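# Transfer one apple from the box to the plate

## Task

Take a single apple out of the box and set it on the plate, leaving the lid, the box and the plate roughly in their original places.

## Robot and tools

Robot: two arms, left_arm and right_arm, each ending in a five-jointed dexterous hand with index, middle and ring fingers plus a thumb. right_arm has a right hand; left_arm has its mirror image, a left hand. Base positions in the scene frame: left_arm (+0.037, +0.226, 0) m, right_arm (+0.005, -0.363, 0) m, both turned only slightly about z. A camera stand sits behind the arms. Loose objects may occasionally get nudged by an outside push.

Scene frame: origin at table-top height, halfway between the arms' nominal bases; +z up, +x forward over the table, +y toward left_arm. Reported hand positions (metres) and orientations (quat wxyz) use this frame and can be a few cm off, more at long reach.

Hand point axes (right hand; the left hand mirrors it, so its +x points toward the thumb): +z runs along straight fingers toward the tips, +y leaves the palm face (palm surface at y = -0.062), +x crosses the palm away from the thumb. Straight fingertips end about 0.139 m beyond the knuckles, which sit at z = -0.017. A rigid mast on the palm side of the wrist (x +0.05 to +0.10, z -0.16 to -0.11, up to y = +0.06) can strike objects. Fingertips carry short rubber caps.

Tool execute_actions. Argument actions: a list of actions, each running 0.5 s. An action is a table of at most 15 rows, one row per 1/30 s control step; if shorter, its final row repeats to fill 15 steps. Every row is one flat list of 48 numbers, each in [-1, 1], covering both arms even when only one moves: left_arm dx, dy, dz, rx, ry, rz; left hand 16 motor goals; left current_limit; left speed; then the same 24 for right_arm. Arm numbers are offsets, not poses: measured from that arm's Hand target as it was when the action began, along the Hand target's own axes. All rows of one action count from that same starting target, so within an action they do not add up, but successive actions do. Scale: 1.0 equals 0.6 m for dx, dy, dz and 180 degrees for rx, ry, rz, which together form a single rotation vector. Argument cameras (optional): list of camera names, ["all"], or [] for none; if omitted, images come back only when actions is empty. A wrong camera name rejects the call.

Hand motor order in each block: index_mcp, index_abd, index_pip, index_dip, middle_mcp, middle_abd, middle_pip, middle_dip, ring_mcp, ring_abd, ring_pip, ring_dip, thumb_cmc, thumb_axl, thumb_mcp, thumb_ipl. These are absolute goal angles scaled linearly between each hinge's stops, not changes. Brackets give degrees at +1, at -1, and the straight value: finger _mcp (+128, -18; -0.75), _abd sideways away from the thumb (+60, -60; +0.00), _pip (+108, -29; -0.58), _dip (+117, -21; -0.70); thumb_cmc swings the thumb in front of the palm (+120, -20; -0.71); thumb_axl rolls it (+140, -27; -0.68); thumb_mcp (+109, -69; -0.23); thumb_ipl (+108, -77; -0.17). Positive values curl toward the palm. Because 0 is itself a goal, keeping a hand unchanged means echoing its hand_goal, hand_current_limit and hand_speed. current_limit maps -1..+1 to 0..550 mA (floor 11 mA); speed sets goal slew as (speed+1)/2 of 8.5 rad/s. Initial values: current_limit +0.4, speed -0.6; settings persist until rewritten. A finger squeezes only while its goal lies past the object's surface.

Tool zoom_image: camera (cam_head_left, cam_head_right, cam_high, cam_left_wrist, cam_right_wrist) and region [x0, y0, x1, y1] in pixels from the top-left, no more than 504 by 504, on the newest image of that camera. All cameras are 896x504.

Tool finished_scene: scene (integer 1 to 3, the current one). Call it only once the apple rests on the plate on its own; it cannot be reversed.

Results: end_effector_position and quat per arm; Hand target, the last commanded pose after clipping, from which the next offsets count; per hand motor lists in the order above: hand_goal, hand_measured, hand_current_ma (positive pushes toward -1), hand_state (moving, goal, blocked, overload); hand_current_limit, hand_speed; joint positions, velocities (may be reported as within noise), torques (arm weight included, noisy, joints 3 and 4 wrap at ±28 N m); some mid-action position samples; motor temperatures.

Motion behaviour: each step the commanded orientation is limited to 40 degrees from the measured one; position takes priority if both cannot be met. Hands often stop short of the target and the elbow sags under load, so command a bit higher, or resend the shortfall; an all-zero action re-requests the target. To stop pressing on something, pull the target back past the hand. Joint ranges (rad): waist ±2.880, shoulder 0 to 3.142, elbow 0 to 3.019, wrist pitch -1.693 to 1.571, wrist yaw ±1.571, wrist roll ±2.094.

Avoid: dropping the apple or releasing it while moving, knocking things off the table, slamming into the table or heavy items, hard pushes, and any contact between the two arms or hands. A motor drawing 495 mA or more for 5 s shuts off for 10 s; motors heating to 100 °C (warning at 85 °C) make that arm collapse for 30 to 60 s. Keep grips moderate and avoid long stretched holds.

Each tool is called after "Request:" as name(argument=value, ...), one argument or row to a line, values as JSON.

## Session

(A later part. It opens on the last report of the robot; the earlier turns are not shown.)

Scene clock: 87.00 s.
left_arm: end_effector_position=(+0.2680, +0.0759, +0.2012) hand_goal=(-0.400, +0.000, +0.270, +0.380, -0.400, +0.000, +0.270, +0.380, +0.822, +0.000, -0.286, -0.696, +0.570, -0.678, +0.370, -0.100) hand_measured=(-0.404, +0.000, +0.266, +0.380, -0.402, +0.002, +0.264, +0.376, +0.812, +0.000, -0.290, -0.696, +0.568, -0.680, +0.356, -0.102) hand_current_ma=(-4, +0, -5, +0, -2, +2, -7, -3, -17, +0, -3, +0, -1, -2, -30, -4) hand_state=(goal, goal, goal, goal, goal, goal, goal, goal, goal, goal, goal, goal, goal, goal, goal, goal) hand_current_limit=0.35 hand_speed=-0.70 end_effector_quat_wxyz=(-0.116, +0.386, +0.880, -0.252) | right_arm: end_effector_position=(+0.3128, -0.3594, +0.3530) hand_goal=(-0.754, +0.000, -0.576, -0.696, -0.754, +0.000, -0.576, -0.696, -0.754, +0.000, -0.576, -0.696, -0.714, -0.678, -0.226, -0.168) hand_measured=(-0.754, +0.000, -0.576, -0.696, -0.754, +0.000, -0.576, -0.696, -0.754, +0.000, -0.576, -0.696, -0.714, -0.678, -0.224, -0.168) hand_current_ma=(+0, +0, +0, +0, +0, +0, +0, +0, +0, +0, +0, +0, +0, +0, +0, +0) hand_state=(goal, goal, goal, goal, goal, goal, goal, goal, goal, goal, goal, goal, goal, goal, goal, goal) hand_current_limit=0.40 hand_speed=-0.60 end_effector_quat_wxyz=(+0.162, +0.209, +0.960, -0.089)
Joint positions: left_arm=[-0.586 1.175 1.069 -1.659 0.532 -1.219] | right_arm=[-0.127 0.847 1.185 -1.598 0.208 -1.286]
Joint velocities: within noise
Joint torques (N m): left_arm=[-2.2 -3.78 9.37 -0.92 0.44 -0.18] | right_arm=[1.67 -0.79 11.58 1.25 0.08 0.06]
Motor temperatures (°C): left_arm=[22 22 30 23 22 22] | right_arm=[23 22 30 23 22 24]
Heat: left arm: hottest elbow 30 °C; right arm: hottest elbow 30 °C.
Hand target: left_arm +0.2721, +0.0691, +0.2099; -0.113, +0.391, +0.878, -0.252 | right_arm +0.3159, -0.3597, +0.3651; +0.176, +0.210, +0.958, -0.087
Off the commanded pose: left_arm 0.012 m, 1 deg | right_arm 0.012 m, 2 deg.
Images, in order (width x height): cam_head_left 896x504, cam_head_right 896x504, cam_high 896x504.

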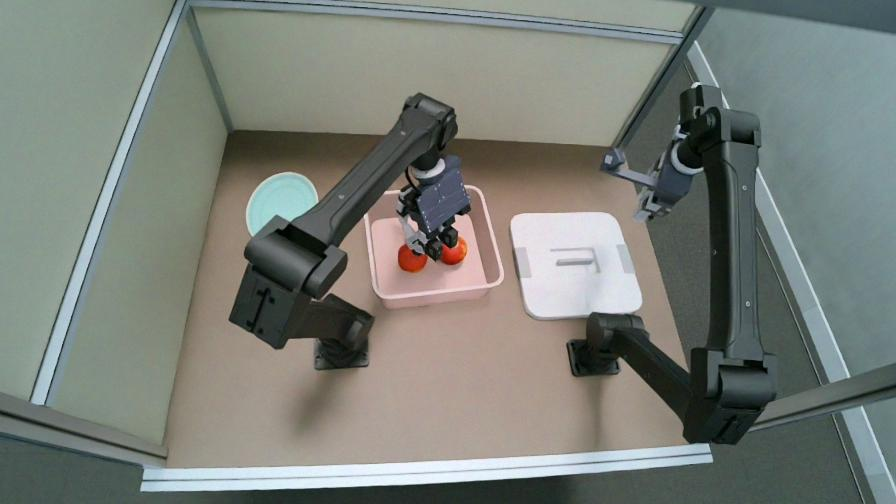

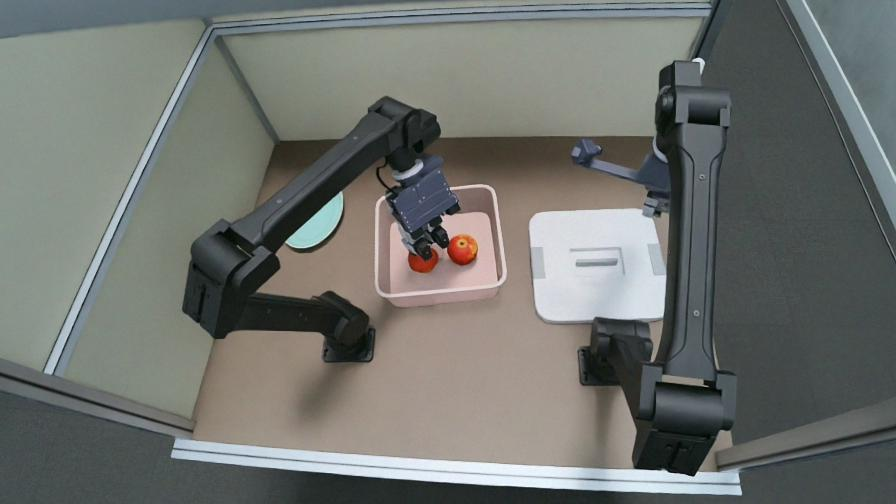

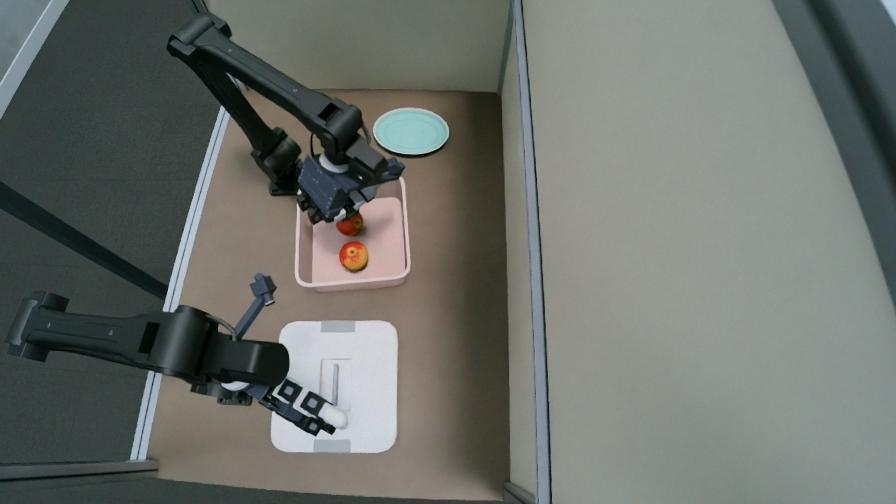

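Request:
execute_actions(
  actions=[
    [[0.0172,0,0.0198,0,0,0,-0.315,0,-0.577,-0.696,-0.315,0,-0.577,-0.696,0.822,0,-0.285,-0.696,0.571,-0.678,-0.226,-0.168,0.4,-0.3,0,0,0,0,0,0,-0.754,0,-0.576,-0.696,-0.754,0,-0.576,-0.696,-0.754,0,-0.576,-0.696,-0.714,-0.678,-0.226,-0.168,0.4,-0.6]],
    [[0,0.038,0.0608,0,0,0,-0.315,0,-0.577,-0.696,-0.315,0,-0.577,-0.696,0.822,0,-0.285,-0.696,0.571,-0.678,-0.226,-0.168,0.4,-0.3,0,0,0,0,0,0,-0.754,0,-0.576,-0.696,-0.754,0,-0.576,-0.696,-0.754,0,-0.576,-0.696,-0.714,-0.678,-0.226,-0.168,0.4,-0.6]],
  ],
  cameras=["cam_left_wrist","cam_head_left","cam_head_right"],
)

Request:
zoom_image(
  camera="cam_head_left",
  region=[350, 160, 510, 320],
)

Request:
zoom_image(
  camera="cam_head_right",
  region=[350, 160, 510, 320],
)

Scene clock: 119.33 s.
left_arm: end_effector_position=(+0.2595, +0.0772, +0.1563) hand_goal=(-0.316, +0.000, -0.578, -0.696, -0.316, +0.000, -0.578, -0.696, +0.822, +0.000, -0.286, -0.696, +0.570, -0.678, -0.226, -0.168) hand_measured=(-0.316, +0.000, -0.576, -0.694, -0.316, +0.002, -0.574, -0.694, +0.812, +0.000, -0.290, -0.696, +0.570, -0.680, -0.220, -0.166) hand_current_ma=(+0, +0, +2, +2, +0, +1, +3, +2, -15, +0, -3, +0, +0, -2, +11, +3) hand_state=(goal, goal, goal, goal, goal, goal, goal, goal, goal, goal, goal, goal, goal, goal, goal, goal) hand_current_limit=0.40 hand_speed=-0.30 end_effector_quat_wxyz=(-0.115, +0.387, +0.879, -0.254) | right_arm: end_effector_position=(+0.3128, -0.3594, +0.3530) hand_goal=(-0.754, +0.000, -0.576, -0.696, -0.754, +0.000, -0.576, -0.696, -0.754, +0.000, -0.576, -0.696, -0.714, -0.678, -0.226, -0.168) hand_measured=(-0.754, +0.000, -0.576, -0.696, -0.754, +0.000, -0.576, -0.696, -0.754, +0.000, -0.576, -0.696, -0.714, -0.678, -0.224, -0.168) hand_current_ma=(+0, +0, +0, +0, +0, +0, +0, +0, +0, +0, +0, +0, +0, +0, +0, +0) hand_state=(goal, goal, goal, goal, goal, goal, goal, goal, goal, goal, goal, goal, goal, goal, goal, goal) hand_current_limit=0.40 hand_speed=-0.60 end_effector_quat_wxyz=(+0.162, +0.209, +0.960, -0.089)
Joint positions: left_arm=[-0.596 1.17 0.947 -1.533 0.536 -1.228] | right_arm=[-0.127 0.847 1.185 -1.598 0.208 -1.286]
Joint torques (N m): left_arm=[-2.32 -4.01 7.32 -0.13 0.35 -0.2] | right_arm=[1.67 -0.79 11.58 1.25 0.09 0.06]
Heat: left arm: hottest elbow 31 °C; right arm: hottest elbow 31 °C.
Hand target: left_arm +0.2604, +0.0726, +0.1568; -0.113, +0.391, +0.878, -0.252 | right_arm +0.3159, -0.3597, +0.3651; +0.176, +0.210, +0.958, -0.087
Off the commanded pose: left_arm 0.005 m, 1 deg | right_arm 0.012 m, 2 deg.
Step readings (end_effector_position of left_arm | right_arm):
0: (+0.2680, +0.0759, +0.2012) | (+0.3128, -0.3594, +0.3530)
1: (+0.2678, +0.0758, +0.2008) | (+0.3128, -0.3594, +0.3530)
2: (+0.2674, +0.0754, +0.2004) | (+0.3128, -0.3594, +0.3530)
4: (+0.2659, +0.0750, +0.1988) | (+0.3128, -0.3594, +0.3530)
8: (+0.2645, +0.0749, +0.1977) | (+0.3128, -0.3594, +0.3530)
15: (+0.2646, +0.0749, +0.1977) | (+0.3128, -0.3594, +0.3530)
16: (+0.2649, +0.0744, +0.1929) | (+0.3128, -0.3594, +0.3530)
17: (+0.2668, +0.0729, +0.1870) | (+0.3128, -0.3594, +0.3530)
19: (+0.2640, +0.0745, +0.1701) | (+0.3128, -0.3594, +0.3530)
23: (+0.2576, +0.0783, +0.1567) | (+0.3128, -0.3594, +0.3530)
30: (+0.2595, +0.0772, +0.1563) | (+0.3128, -0.3594, +0.3530)
Images, in order (width x height): cam_head_left 896x504, cam_head_right 896x504, cam_left_wrist 896x504.

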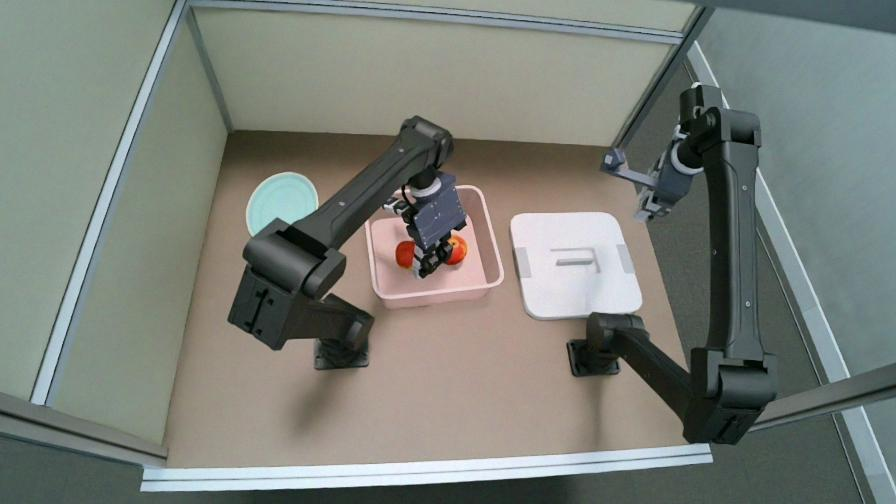

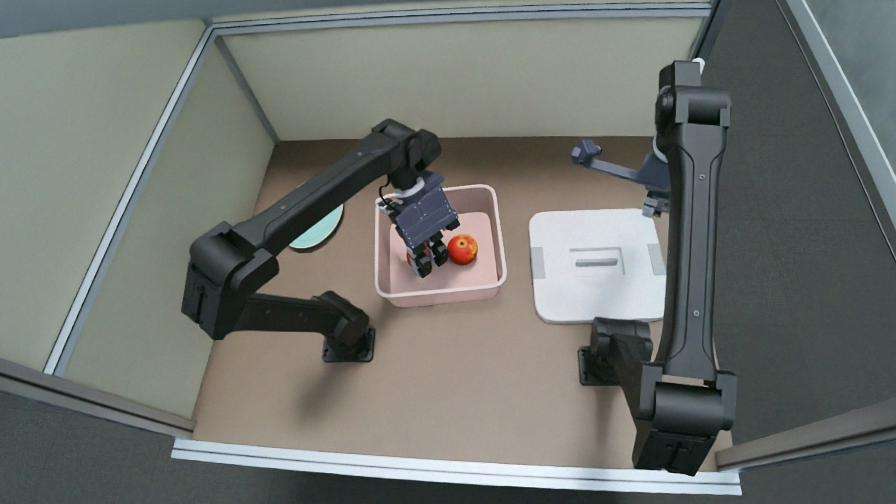

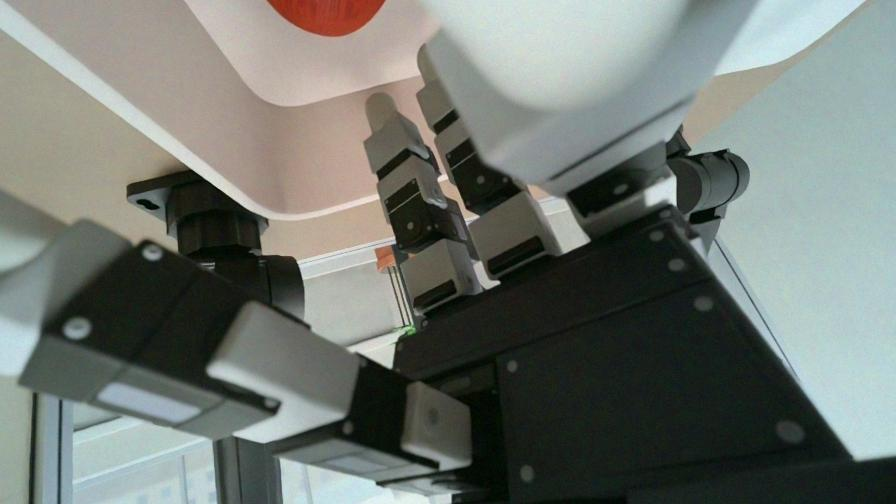

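Scaled by 3.150 from the camera's 896x504 image, which has a finer 1280x720 frame.

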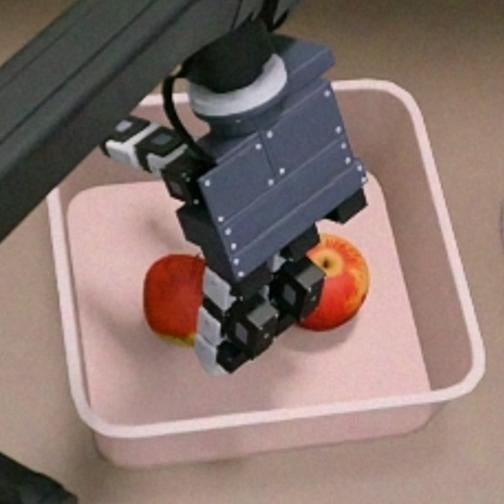

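Scaled by 3.150 from the camera's 896x504 image, which has a finer 1280x720 frame.

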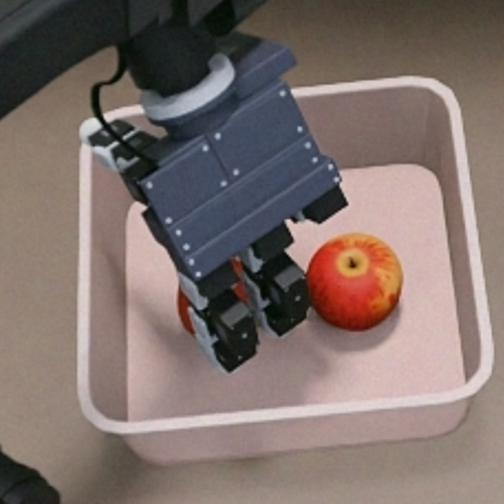

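Request:
execute_actions(
  actions=[
    [[0,0.0389,0.0622,0,0,0,-0.315,0,-0.577,-0.696,-0.315,0,-0.577,-0.696,0.822,0,-0.285,-0.696,0.571,-0.678,-0.226,-0.168,0.4,-0.3,0,0,0,0,0,0,-0.754,0,-0.576,-0.696,-0.754,0,-0.576,-0.696,-0.754,0,-0.576,-0.696,-0.714,-0.678,-0.226,-0.168,0.4,-0.6]],
    [[0,0.031,-0.0194,0,0,0,-0.315,0,-0.577,-0.696,-0.315,0,-0.577,-0.696,0.822,0,-0.285,-0.696,0.571,-0.678,-0.226,-0.168,0.4,-0.3,0,0,0,0,0,0,-0.754,0,-0.576,-0.696,-0.754,0,-0.576,-0.696,-0.754,0,-0.576,-0.696,-0.714,-0.678,-0.226,-0.168,0.4,-0.6]],
  ],
  cameras=["cam_left_wrist","cam_head_right","cam_head_left"],
)

Request:
zoom_image(
  camera="cam_head_left",
  region=[350, 160, 510, 320],
)

Request:
zoom_image(
  camera="cam_head_right",
  region=[350, 160, 510, 320],
)

Scene clock: 131.00 s.
left_arm: end_effector_position=(+0.2693, +0.0888, +0.1081) hand_goal=(-0.316, +0.000, -0.578, -0.696, -0.316, +0.000, -0.578, -0.696, +0.822, +0.000, -0.286, -0.696, +0.570, -0.678, -0.226, -0.168) hand_measured=(-0.316, +0.000, -0.576, -0.694, -0.316, +0.002, -0.576, -0.694, +0.812, +0.000, -0.290, -0.696, +0.570, -0.680, -0.220, -0.166) hand_current_ma=(+0, +0, +2, +2, +0, +1, +3, +2, -15, +0, -3, +0, +0, -2, +9, +3) hand_state=(goal, goal, goal, goal, goal, goal, goal, goal, goal, goal, goal, goal, goal, goal, goal, goal) hand_current_limit=0.40 hand_speed=-0.30 end_effector_quat_wxyz=(-0.115, +0.389, +0.879, -0.251) | right_arm: end_effector_position=(+0.3128, -0.3594, +0.3530) hand_goal=(-0.754, +0.000, -0.576, -0.696, -0.754, +0.000, -0.576, -0.696, -0.754, +0.000, -0.576, -0.696, -0.714, -0.678, -0.226, -0.168) hand_measured=(-0.754, +0.000, -0.576, -0.696, -0.754, +0.000, -0.576, -0.696, -0.754, +0.000, -0.576, -0.696, -0.714, -0.678, -0.224, -0.168) hand_current_ma=(+0, +0, +0, +0, +0, +0, +0, +0, +0, +0, +0, +0, +0, +0, +0, +0) hand_state=(goal, goal, goal, goal, goal, goal, goal, goal, goal, goal, goal, goal, goal, goal, goal, goal) hand_current_limit=0.40 hand_speed=-0.60 end_effector_quat_wxyz=(+0.162, +0.209, +0.960, -0.089)
Joint positions: left_arm=[-0.548 1.226 0.858 -1.418 0.522 -1.17] | right_arm=[-0.127 0.847 1.185 -1.598 0.208 -1.286]
Joint torques (N m): left_arm=[-0.56 -3.66 8.24 -1.03 0.35 0] | right_arm=[1.61 -0.79 11.58 1.25 0.09 0.06]
Heat: left arm: hottest elbow 31 °C; right arm: hottest elbow 32 °C.
Hand target: left_arm +0.2768, +0.0872, +0.1129; -0.113, +0.391, +0.878, -0.252 | right_arm +0.3159, -0.3597, +0.3651; +0.176, +0.210, +0.958, -0.087
Off the commanded pose: left_arm 0.009 m, 0 deg | right_arm 0.012 m, 2 deg.
Step readings (end_effector_position of left_arm | right_arm):
0: (+0.2595, +0.0772, +0.1563) | (+0.3128, -0.3594, +0.3530)
1: (+0.2602, +0.0767, +0.1522) | (+0.3128, -0.3594, +0.3530)
2: (+0.2630, +0.0749, +0.1464) | (+0.3128, -0.3594, +0.3530)
4: (+0.2629, +0.0749, +0.1304) | (+0.3128, -0.3594, +0.3530)
8: (+0.2586, +0.0777, +0.1141) | (+0.3128, -0.3594, +0.3530)
15: (+0.2604, +0.0766, +0.1131) | (+0.3128, -0.3594, +0.3530)
16: (+0.2614, +0.0780, +0.1127) | (+0.3128, -0.3594, +0.3530)
17: (+0.2622, +0.0798, +0.1124) | (+0.3128, -0.3594, +0.3530)
19: (+0.2651, +0.0852, +0.1108) | (+0.3128, -0.3594, +0.3530)
23: (+0.2685, +0.0894, +0.1084) | (+0.3128, -0.3594, +0.3530)
30: (+0.2692, +0.0889, +0.1082) | (+0.3128, -0.3594, +0.3530)
Images, in order (width x height): cam_head_left 896x504, cam_head_right 896x504, cam_left_wrist 896x504.

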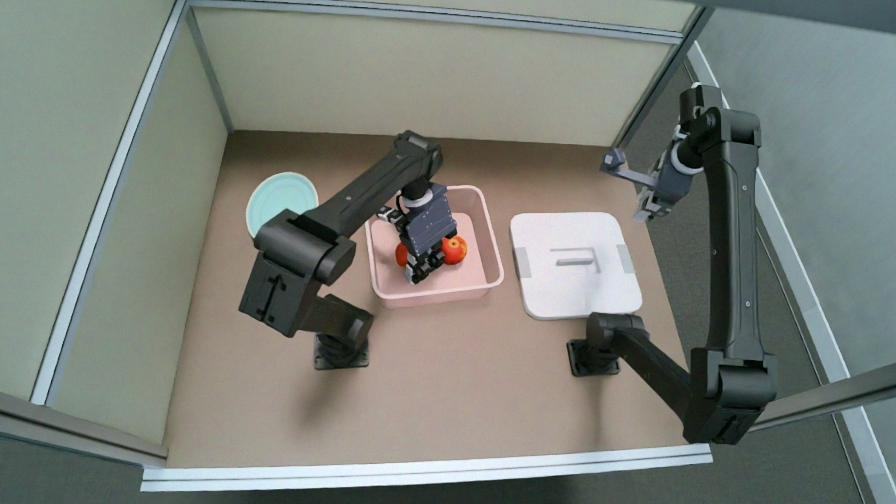

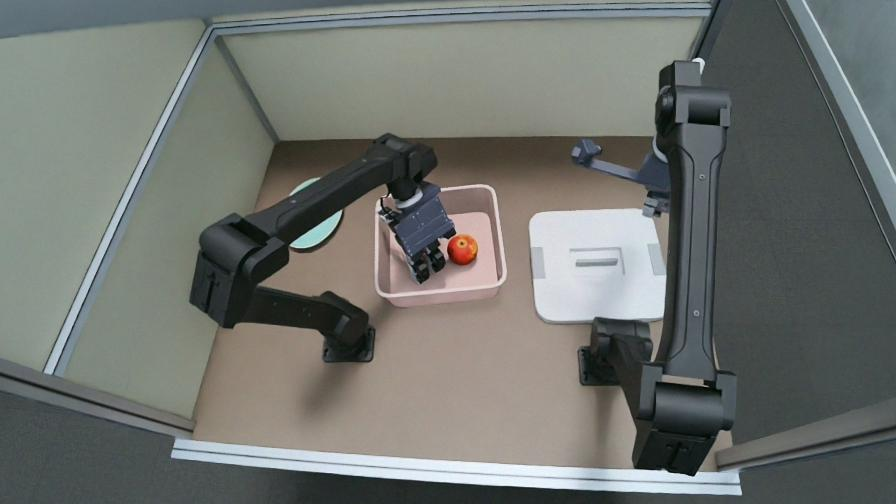

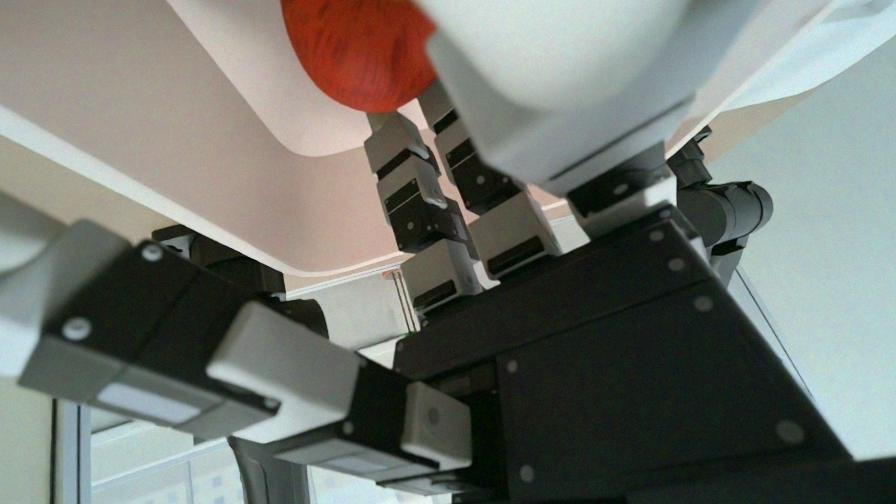

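Scaled by 3.150 from the camera's 896x504 image, which has a finer 1280x720 frame.

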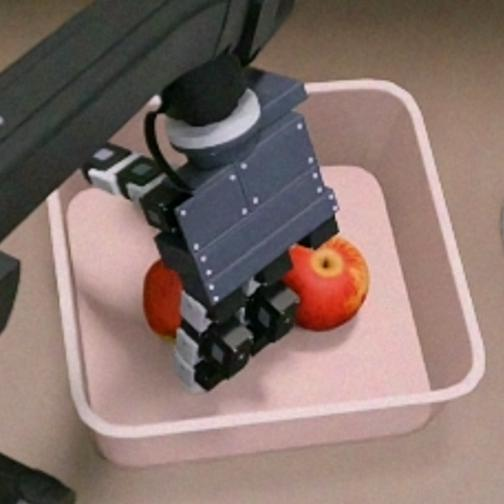

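Scaled by 3.150 from the camera's 896x504 image, which has a finer 1280x720 frame.

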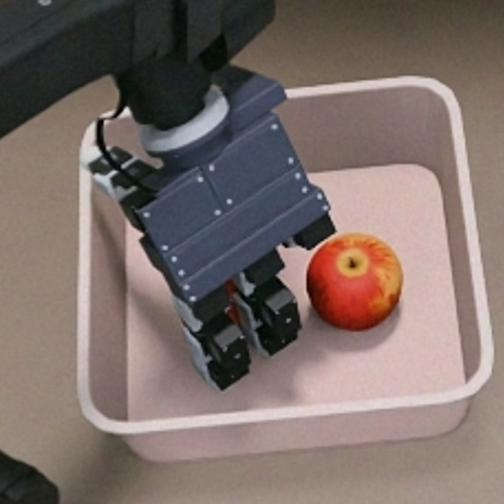

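Request:
execute_actions(
  actions=[
    [[0,0.031,-0.0194,0,0,0,-0.315,0,-0.577,-0.696,-0.315,0,-0.577,-0.696,0.822,0,-0.285,-0.696,0.571,-0.678,-0.226,-0.168,0.4,-0.3,0,0,0,0,0,0,-0.754,0,-0.576,-0.696,-0.754,0,-0.576,-0.696,-0.754,0,-0.576,-0.696,-0.714,-0.678,-0.226,-0.168,0.4,-0.6]],
    [[0,0.031,-0.0194,0,0,0,-0.315,0,-0.577,-0.696,-0.315,0,-0.577,-0.696,0.822,0,-0.285,-0.696,0.571,-0.678,-0.226,-0.168,0.4,-0.3,0,0,0,0,0,0,-0.754,0,-0.576,-0.696,-0.754,0,-0.576,-0.696,-0.754,0,-0.576,-0.696,-0.714,-0.678,-0.226,-0.168,0.4,-0.6]],
  ],
  cameras=["cam_left_wrist","cam_head_right","cam_head_left"],
)

Request:
zoom_image(
  camera="cam_head_left",
  region=[350, 160, 510, 320],
)

Scene clock: 137.50 s.
left_arm: end_effector_position=(+0.2885, +0.1221, +0.0992) hand_goal=(-0.316, +0.000, -0.578, -0.696, -0.316, +0.000, -0.578, -0.696, +0.822, +0.000, -0.286, -0.696, +0.570, -0.678, -0.226, -0.168) hand_measured=(-0.316, +0.000, -0.576, -0.694, -0.316, +0.002, -0.580, -0.696, +0.812, +0.000, -0.290, -0.696, +0.570, -0.680, -0.220, -0.166) hand_current_ma=(+1, +0, +2, +2, -1, +1, -2, +0, -15, +0, -3, +0, +0, -2, +9, +3) hand_state=(goal, goal, goal, goal, goal, goal, goal, goal, goal, goal, goal, goal, goal, goal, goal, goal) hand_current_limit=0.40 hand_speed=-0.30 end_effector_quat_wxyz=(-0.131, +0.385, +0.878, -0.252) | right_arm: end_effector_position=(+0.3128, -0.3594, +0.3530) hand_goal=(-0.754, +0.000, -0.576, -0.696, -0.754, +0.000, -0.576, -0.696, -0.754, +0.000, -0.576, -0.696, -0.714, -0.678, -0.226, -0.168) hand_measured=(-0.754, +0.000, -0.576, -0.696, -0.754, +0.000, -0.576, -0.696, -0.754, +0.000, -0.576, -0.696, -0.714, -0.678, -0.224, -0.168) hand_current_ma=(+0, +0, +0, +0, +0, +0, +0, +0, +0, +0, +0, +0, +0, +0, +0, +0) hand_state=(goal, goal, goal, goal, goal, goal, goal, goal, goal, goal, goal, goal, goal, goal, goal, goal) hand_current_limit=0.40 hand_speed=-0.60 end_effector_quat_wxyz=(+0.162, +0.209, +0.960, -0.089)
Joint positions: left_arm=[-0.421 1.287 0.876 -1.476 0.49 -1.028] | right_arm=[-0.127 0.847 1.185 -1.598 0.208 -1.286]
Joint torques (N m): left_arm=[-0.62 -4.13 10.29 -1.18 0.3 0.01] | right_arm=[1.67 -0.73 11.56 1.25 0.08 0.06]
Heat: left arm: hottest elbow 32 °C; right arm: hottest elbow 32 °C.
Hand target: left_arm +0.3094, +0.1166, +0.1129; -0.113, +0.391, +0.878, -0.252 | right_arm +0.3159, -0.3597, +0.3651; +0.176, +0.210, +0.958, -0.087
Off the commanded pose: left_arm 0.026 m, 2 deg | right_arm 0.012 m, 2 deg.
Step readings (end_effector_position of left_arm | right_arm):
0: (+0.2693, +0.0888, +0.1081) | (+0.3128, -0.3594, +0.3530)
1: (+0.2701, +0.0906, +0.1077) | (+0.3128, -0.3594, +0.3530)
2: (+0.2702, +0.0934, +0.1072) | (+0.3128, -0.3594, +0.3530)
4: (+0.2719, +0.1009, +0.1050) | (+0.3128, -0.3594, +0.3530)
8: (+0.2747, +0.1076, +0.1017) | (+0.3128, -0.3594, +0.3530)
15: (+0.2757, +0.1072, +0.1013) | (+0.3128, -0.3594, +0.3530)
16: (+0.2769, +0.1089, +0.1012) | (+0.3128, -0.3594, +0.3530)
17: (+0.2779, +0.1113, +0.1014) | (+0.3128, -0.3594, +0.3530)
19: (+0.2820, +0.1170, +0.1011) | (+0.3128, -0.3594, +0.3530)
23: (+0.2873, +0.1227, +0.0996) | (+0.3128, -0.3594, +0.3530)
30: (+0.2883, +0.1223, +0.0992) | (+0.3128, -0.3594, +0.3530)
Images, in order (width x height): cam_head_left 896x504, cam_head_right 896x504, cam_left_wrist 896x504.

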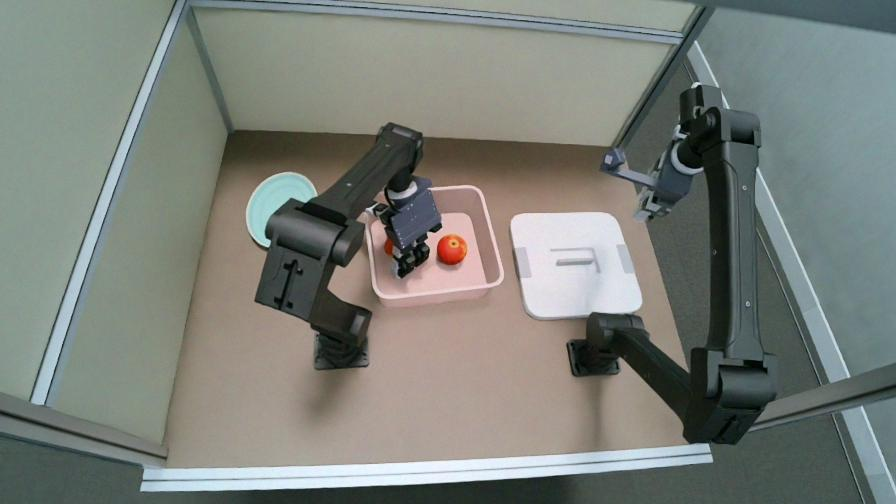

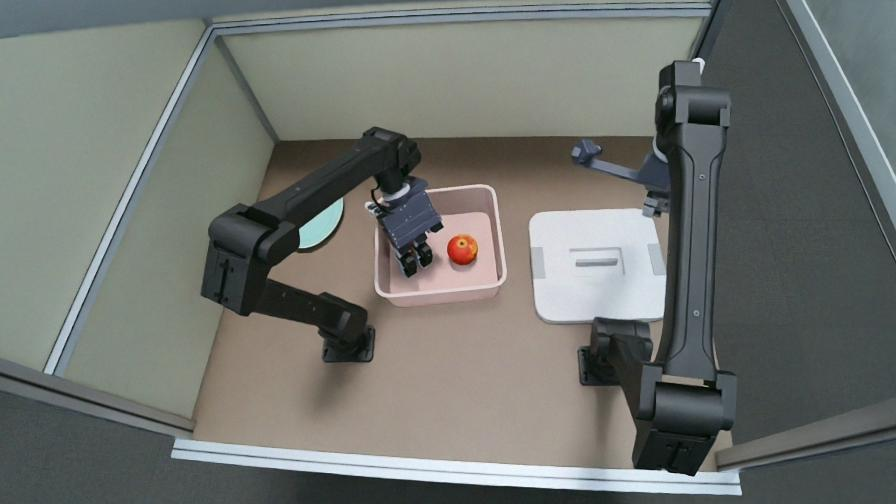

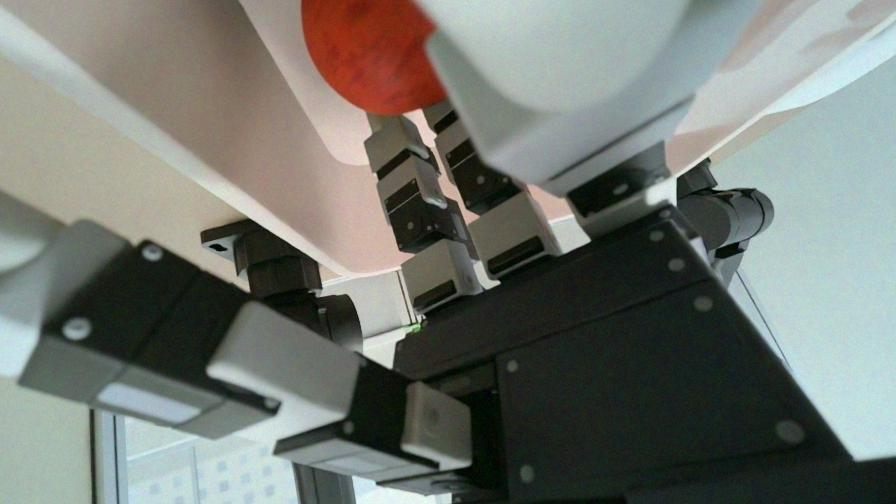

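Scaled by 3.150 from the camera's 896x504 image, which has a finer 1280x720 frame.

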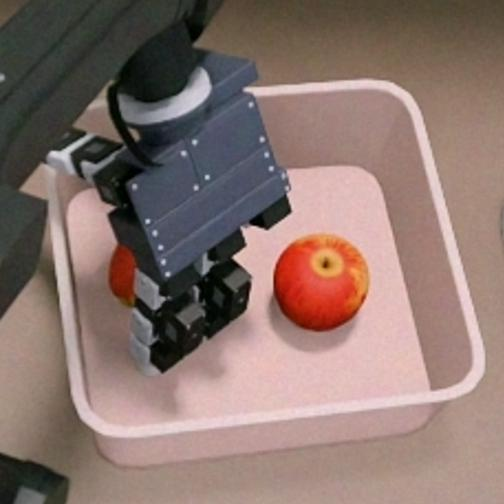

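Request:
execute_actions(
  actions=[
    [[0.0097,-0.0522,-0.0067,0,0,0,-0.315,0,-0.577,-0.696,-0.315,0,-0.577,-0.696,0.822,0,-0.285,-0.696,0.571,-0.678,-0.226,-0.168,0.4,-0.3,0,0,0,0,0,0,-0.754,0,-0.576,-0.696,-0.754,0,-0.576,-0.696,-0.754,0,-0.576,-0.696,-0.714,-0.678,-0.226,-0.168,0.4,-0.6]],
    [[0.007,-0.073,-0.1115,0,0.0648,0.1036,-0.4,0,-0.3,-0.4,-0.4,0,-0.3,-0.4,0.822,0,-0.285,-0.696,0.571,-0.678,-0.022,-0.168,0.4,-0.3,0,0,0,0,0,0,-0.754,0,-0.576,-0.696,-0.754,0,-0.576,-0.696,-0.754,0,-0.576,-0.696,-0.714,-0.678,-0.226,-0.168,0.4,-0.6]],
  ],
  cameras=["cam_left_wrist","cam_head_right","cam_head_left","cam_high"],
)

Request:
zoom_image(
  camera="cam_head_left",
  region=[350, 160, 510, 320],
)

Request:
zoom_image(
  camera="cam_head_right",
  region=[350, 160, 510, 320],
)

Scene clock: 152.27 s.
left_arm: end_effector_position=(+0.2746, +0.1113, +0.2009) hand_goal=(-0.400, +0.000, -0.300, -0.400, -0.400, +0.000, -0.300, -0.400, +0.822, +0.000, -0.286, -0.696, +0.570, -0.678, -0.022, -0.168) hand_measured=(-0.398, +0.000, -0.304, -0.402, -0.398, +0.002, -0.304, -0.402, +0.810, +0.000, -0.290, -0.696, +0.572, -0.680, -0.020, -0.166) hand_current_ma=(+3, +1, -3, -2, +2, +1, -4, -3, -18, +0, -3, +0, +1, -2, +1, +3) hand_state=(goal, goal, goal, goal, goal, goal, goal, goal, goal, goal, goal, goal, goal, goal, goal, goal) hand_current_limit=0.40 hand_speed=-0.30 end_effector_quat_wxyz=(-0.078, +0.531, +0.824, -0.183) | right_arm: end_effector_position=(+0.3128, -0.3594, +0.3530) hand_goal=(-0.754, +0.000, -0.576, -0.696, -0.754, +0.000, -0.576, -0.696, -0.754, +0.000, -0.576, -0.696, -0.714, -0.678, -0.226, -0.168) hand_measured=(-0.754, +0.000, -0.576, -0.696, -0.754, +0.000, -0.576, -0.696, -0.754, +0.000, -0.576, -0.696, -0.714, -0.678, -0.224, -0.168) hand_current_ma=(+0, +0, +0, +0, +0, +0, +0, +0, +0, +0, +0, +0, +0, +0, +0, +0) hand_state=(goal, goal, goal, goal, goal, goal, goal, goal, goal, goal, goal, goal, goal, goal, goal, goal) hand_current_limit=0.40 hand_speed=-0.60 end_effector_quat_wxyz=(+0.162, +0.209, +0.960, -0.089)
Joint positions: left_arm=[-0.562 1.064 0.993 -1.69 0.356 -0.896] | right_arm=[-0.127 0.847 1.185 -1.598 0.208 -1.286]
Joint torques (N m): left_arm=[-1.2 -2.49 9.8 -0.73 0.24 0.02] | right_arm=[1.67 -0.79 11.58 1.25 0.08 0.06]
Heat: left arm: hottest elbow 34 °C; right arm: hottest elbow 32 °C.
Hand target: left_arm +0.2833, +0.1066, +0.2128; -0.159, +0.551, +0.787, -0.226 | right_arm +0.3159, -0.3597, +0.3651; +0.176, +0.210, +0.958, -0.087
Off the commanded pose: left_arm 0.016 m, 11 deg | right_arm 0.012 m, 2 deg.
joint sent to its limit (left arm) — joint 4 (wrist pitch), lower limit. The joint targets are off in orientation, not in position.
Step readings (end_effector_position of left_arm | right_arm):
0: (+0.2885, +0.1221, +0.0992) | (+0.3128, -0.3594, +0.3530)
1: (+0.2870, +0.1214, +0.1000) | (+0.3128, -0.3594, +0.3530)
2: (+0.2842, +0.1204, +0.1014) | (+0.3128, -0.3594, +0.3530)
4: (+0.2778, +0.1168, +0.1064) | (+0.3128, -0.3594, +0.3530)
8: (+0.2729, +0.1131, +0.1130) | (+0.3128, -0.3594, +0.3530)
15: (+0.2722, +0.1135, +0.1134) | (+0.3128, -0.3594, +0.3530)
16: (+0.2737, +0.1181, +0.1187) | (+0.3128, -0.3594, +0.3530)
17: (+0.2716, +0.1282, +0.1267) | (+0.3128, -0.3594, +0.3530)
19: (+0.2649, +0.1293, +0.1516) | (+0.3128, -0.3594, +0.3530)
23: (+0.2668, +0.1171, +0.1948) | (+0.3128, -0.3594, +0.3530)
30: (+0.2739, +0.1120, +0.2021) | (+0.3128, -0.3594, +0.3530)
Images, in order (width x height): cam_head_left 896x504, cam_head_right 896x504, cam_high 896x504, cam_left_wrist 896x504.

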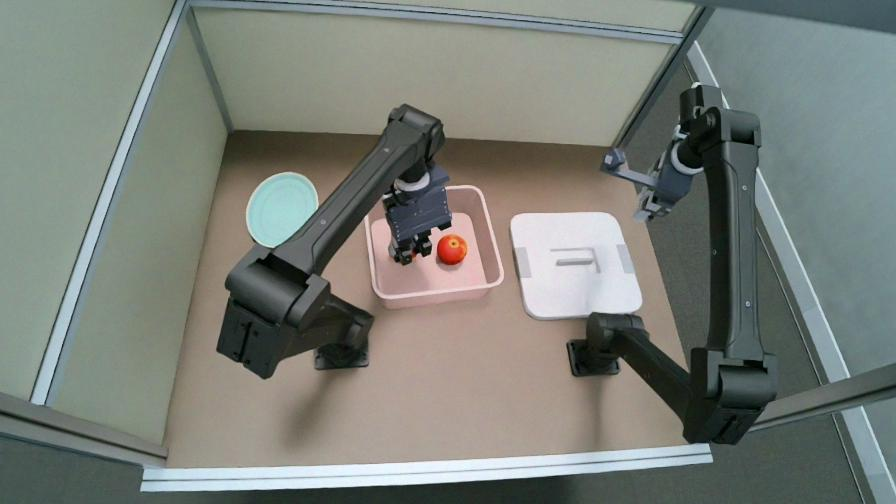

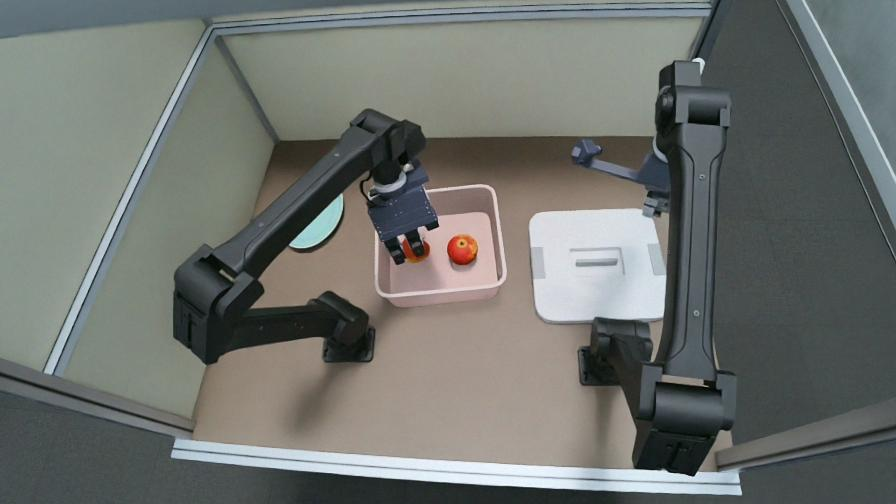

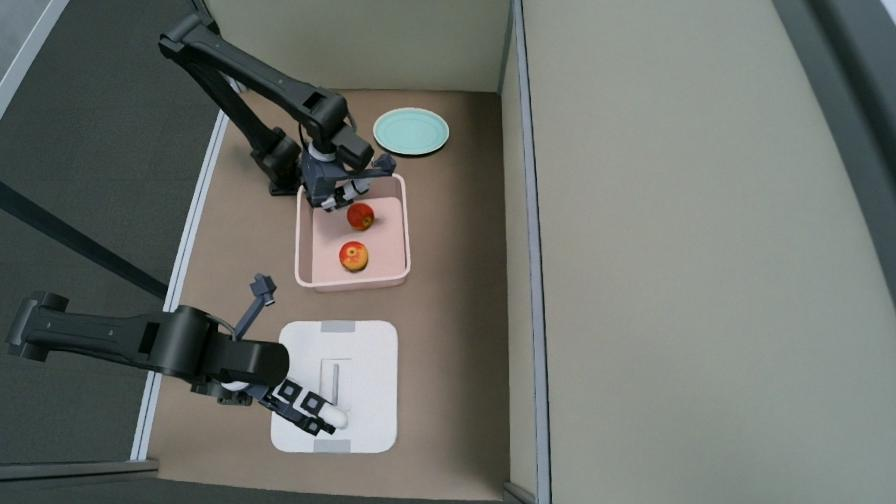

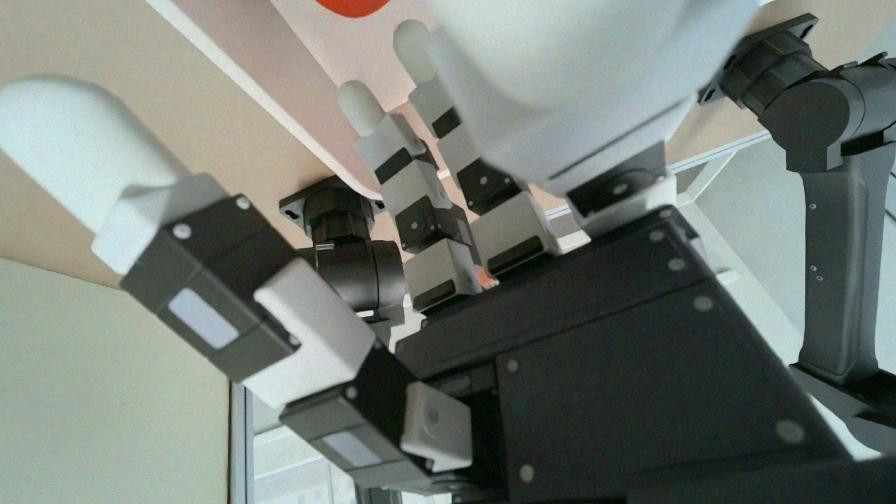

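Scaled by 3.150 from the camera's 896x504 image, which has a finer 1280x720 frame.

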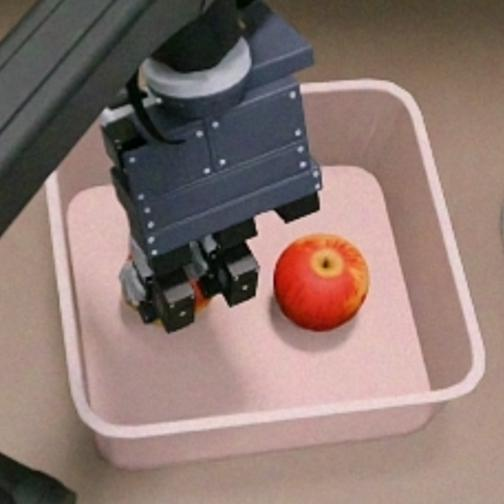

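Scaled by 3.150 from the camera's 896x504 image, which has a finer 1280x720 frame.

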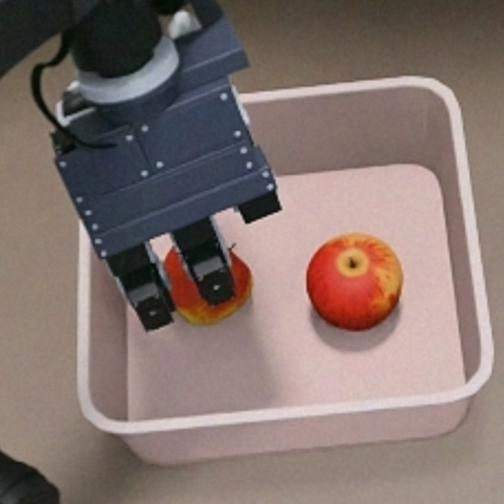

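Request:
execute_actions(
  actions=[
    [[-0.0237,0.034,0.1217,0,0,0,-0.822,0,0.226,0.25,-0.822,0,0.226,0.25,0.822,0,-0.285,-0.696,0.571,-0.678,-0.022,-0.168,0.4,-0.2,0,0,0,0,0,0,-0.754,0,-0.576,-0.696,-0.754,0,-0.576,-0.696,-0.754,0,-0.576,-0.696,-0.714,-0.678,-0.226,-0.168,0.4,-0.6]],
    [[0,0.0398,0.0636,0,0,0,-0.822,0,0.226,0.25,-0.822,0,0.226,0.25,0.822,0,-0.285,-0.696,0.571,-0.678,-0.022,-0.168,0.4,-0.3,0,0,0,0,0,0,-0.754,0,-0.576,-0.696,-0.754,0,-0.576,-0.696,-0.754,0,-0.576,-0.696,-0.714,-0.678,-0.226,-0.168,0.4,-0.6]],
  ],
  cameras=["cam_left_wrist","cam_head_right","cam_head_left"],
)

Request:
zoom_image(
  camera="cam_head_left",
  region=[350, 160, 510, 320],
)

Request:
zoom_image(
  camera="cam_head_right",
  region=[350, 160, 510, 320],
)

Scene clock: 179.83 s.
left_arm: end_effector_position=(+0.2669, +0.0905, +0.0966) hand_goal=(-0.822, +0.000, +0.226, +0.250, -0.822, +0.000, +0.226, +0.250, +0.822, +0.000, -0.286, -0.696, +0.570, -0.678, -0.022, -0.168) hand_measured=(-0.814, +0.000, +0.222, +0.248, -0.814, +0.000, +0.222, +0.246, +0.812, +0.000, -0.290, -0.696, +0.570, -0.680, -0.020, -0.166) hand_current_ma=(+12, +0, -3, -2, +12, +0, -4, -3, -16, +0, -3, +0, +0, -2, +1, +2) hand_state=(goal, goal, goal, goal, goal, goal, goal, goal, goal, goal, goal, goal, goal, goal, goal, goal) hand_current_limit=0.40 hand_speed=-0.30 end_effector_quat_wxyz=(-0.160, +0.543, +0.793, -0.226) | right_arm: end_effector_position=(+0.3128, -0.3594, +0.3530) hand_goal=(-0.754, +0.000, -0.576, -0.696, -0.754, +0.000, -0.576, -0.696, -0.754, +0.000, -0.576, -0.696, -0.714, -0.678, -0.226, -0.168) hand_measured=(-0.754, +0.000, -0.576, -0.696, -0.754, +0.000, -0.576, -0.696, -0.754, +0.000, -0.576, -0.696, -0.714, -0.678, -0.224, -0.168) hand_current_ma=(+0, +0, +0, +0, +0, +0, +0, +0, +0, +0, +0, +0, +0, +0, +0, +0) hand_state=(goal, goal, goal, goal, goal, goal, goal, goal, goal, goal, goal, goal, goal, goal, goal, goal) hand_current_limit=0.40 hand_speed=-0.60 end_effector_quat_wxyz=(+0.162, +0.209, +0.960, -0.089)
Joint positions: left_arm=[-0.585 1.276 0.857 -1.533 0.424 -0.814] | right_arm=[-0.127 0.847 1.185 -1.598 0.208 -1.286]
Joint torques (N m): left_arm=[-2.08 -4.31 6.26 -0.58 0.35 -0.01] | right_arm=[1.67 -0.79 11.58 1.25 0.09 0.06]
Motor temperatures (°C): left_arm=[22 22 35 23 22 22] | right_arm=[23 22 33 23 22 24]
Heat: left arm: hottest elbow 35 °C; right arm: hottest elbow 33 °C.
Hand target: left_arm +0.2681, +0.0859, +0.0951; -0.159, +0.551, +0.787, -0.226 | right_arm +0.3159, -0.3597, +0.3651; +0.176, +0.210, +0.958, -0.087
Off the commanded pose: left_arm 0.005 m, 1 deg | right_arm 0.012 m, 2 deg.
Step readings (end_effector_position of left_arm | right_arm):
0: (+0.2747, +0.1112, +0.2009) | (+0.3128, -0.3594, +0.3530)
1: (+0.2723, +0.1075, +0.1961) | (+0.3128, -0.3594, +0.3530)
2: (+0.2702, +0.1018, +0.1914) | (+0.3128, -0.3594, +0.3530)
4: (+0.2675, +0.0962, +0.1722) | (+0.3128, -0.3594, +0.3530)
8: (+0.2655, +0.0929, +0.1385) | (+0.3128, -0.3594, +0.3530)
15: (+0.2664, +0.0915, +0.1354) | (+0.3128, -0.3594, +0.3530)
16: (+0.2673, +0.0907, +0.1316) | (+0.3128, -0.3594, +0.3530)
17: (+0.2700, +0.0889, +0.1257) | (+0.3128, -0.3594, +0.3530)
19: (+0.2698, +0.0889, +0.1107) | (+0.3128, -0.3594, +0.3530)
23: (+0.2655, +0.0914, +0.0973) | (+0.3128, -0.3594, +0.3530)
30: (+0.2669, +0.0905, +0.0966) | (+0.3128, -0.3594, +0.3530)
Images, in order (width x height): cam_head_left 896x504, cam_head_right 896x504, cam_left_wrist 896x504.

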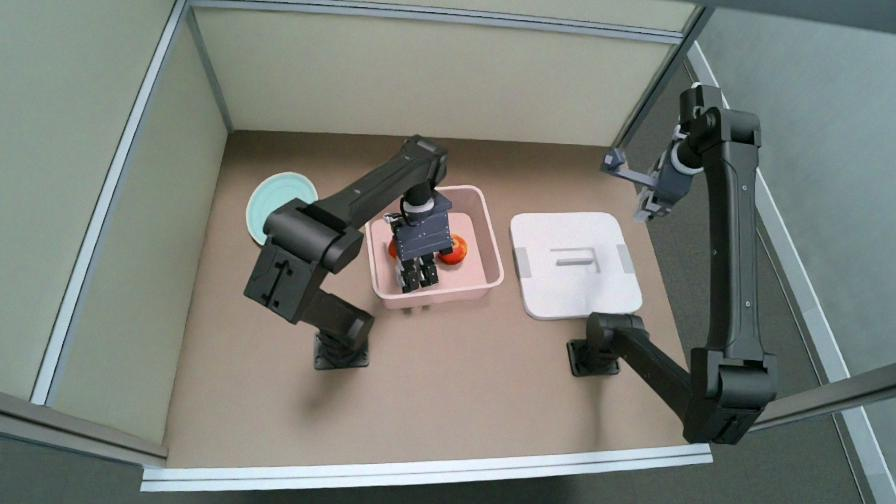

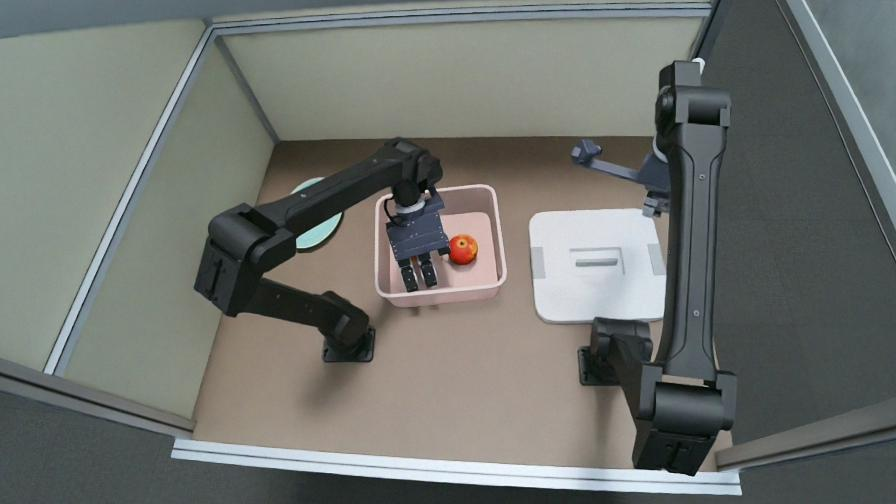

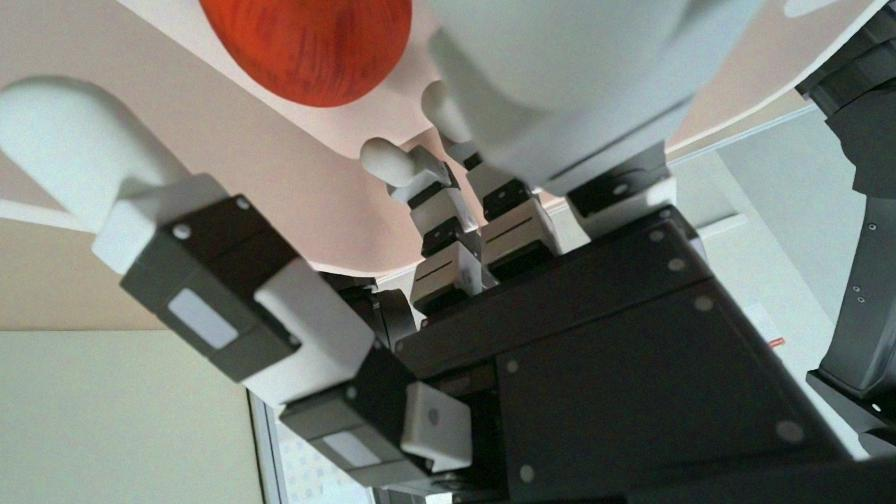

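Scaled by 3.150 from the camera's 896x504 image, which has a finer 1280x720 frame.

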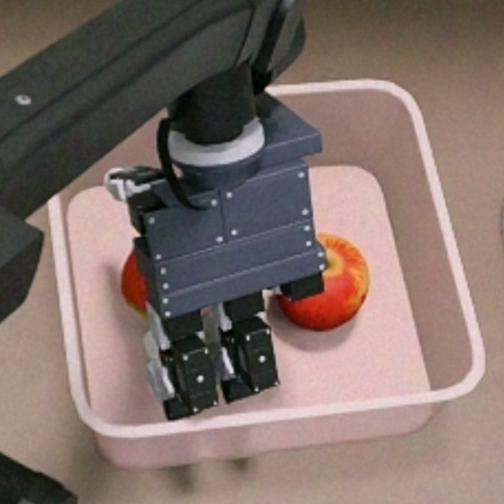

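Scaled by 3.150 from the camera's 896x504 image, which has a finer 1280x720 frame.

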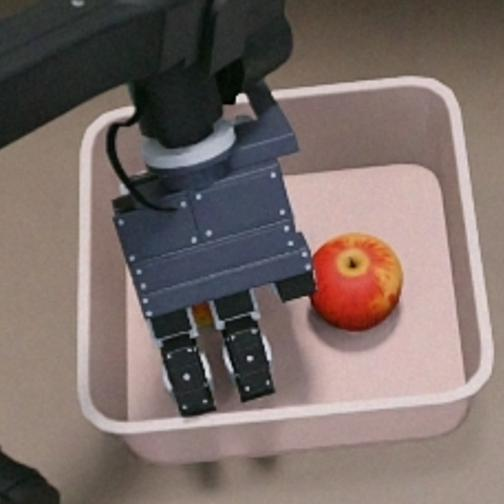

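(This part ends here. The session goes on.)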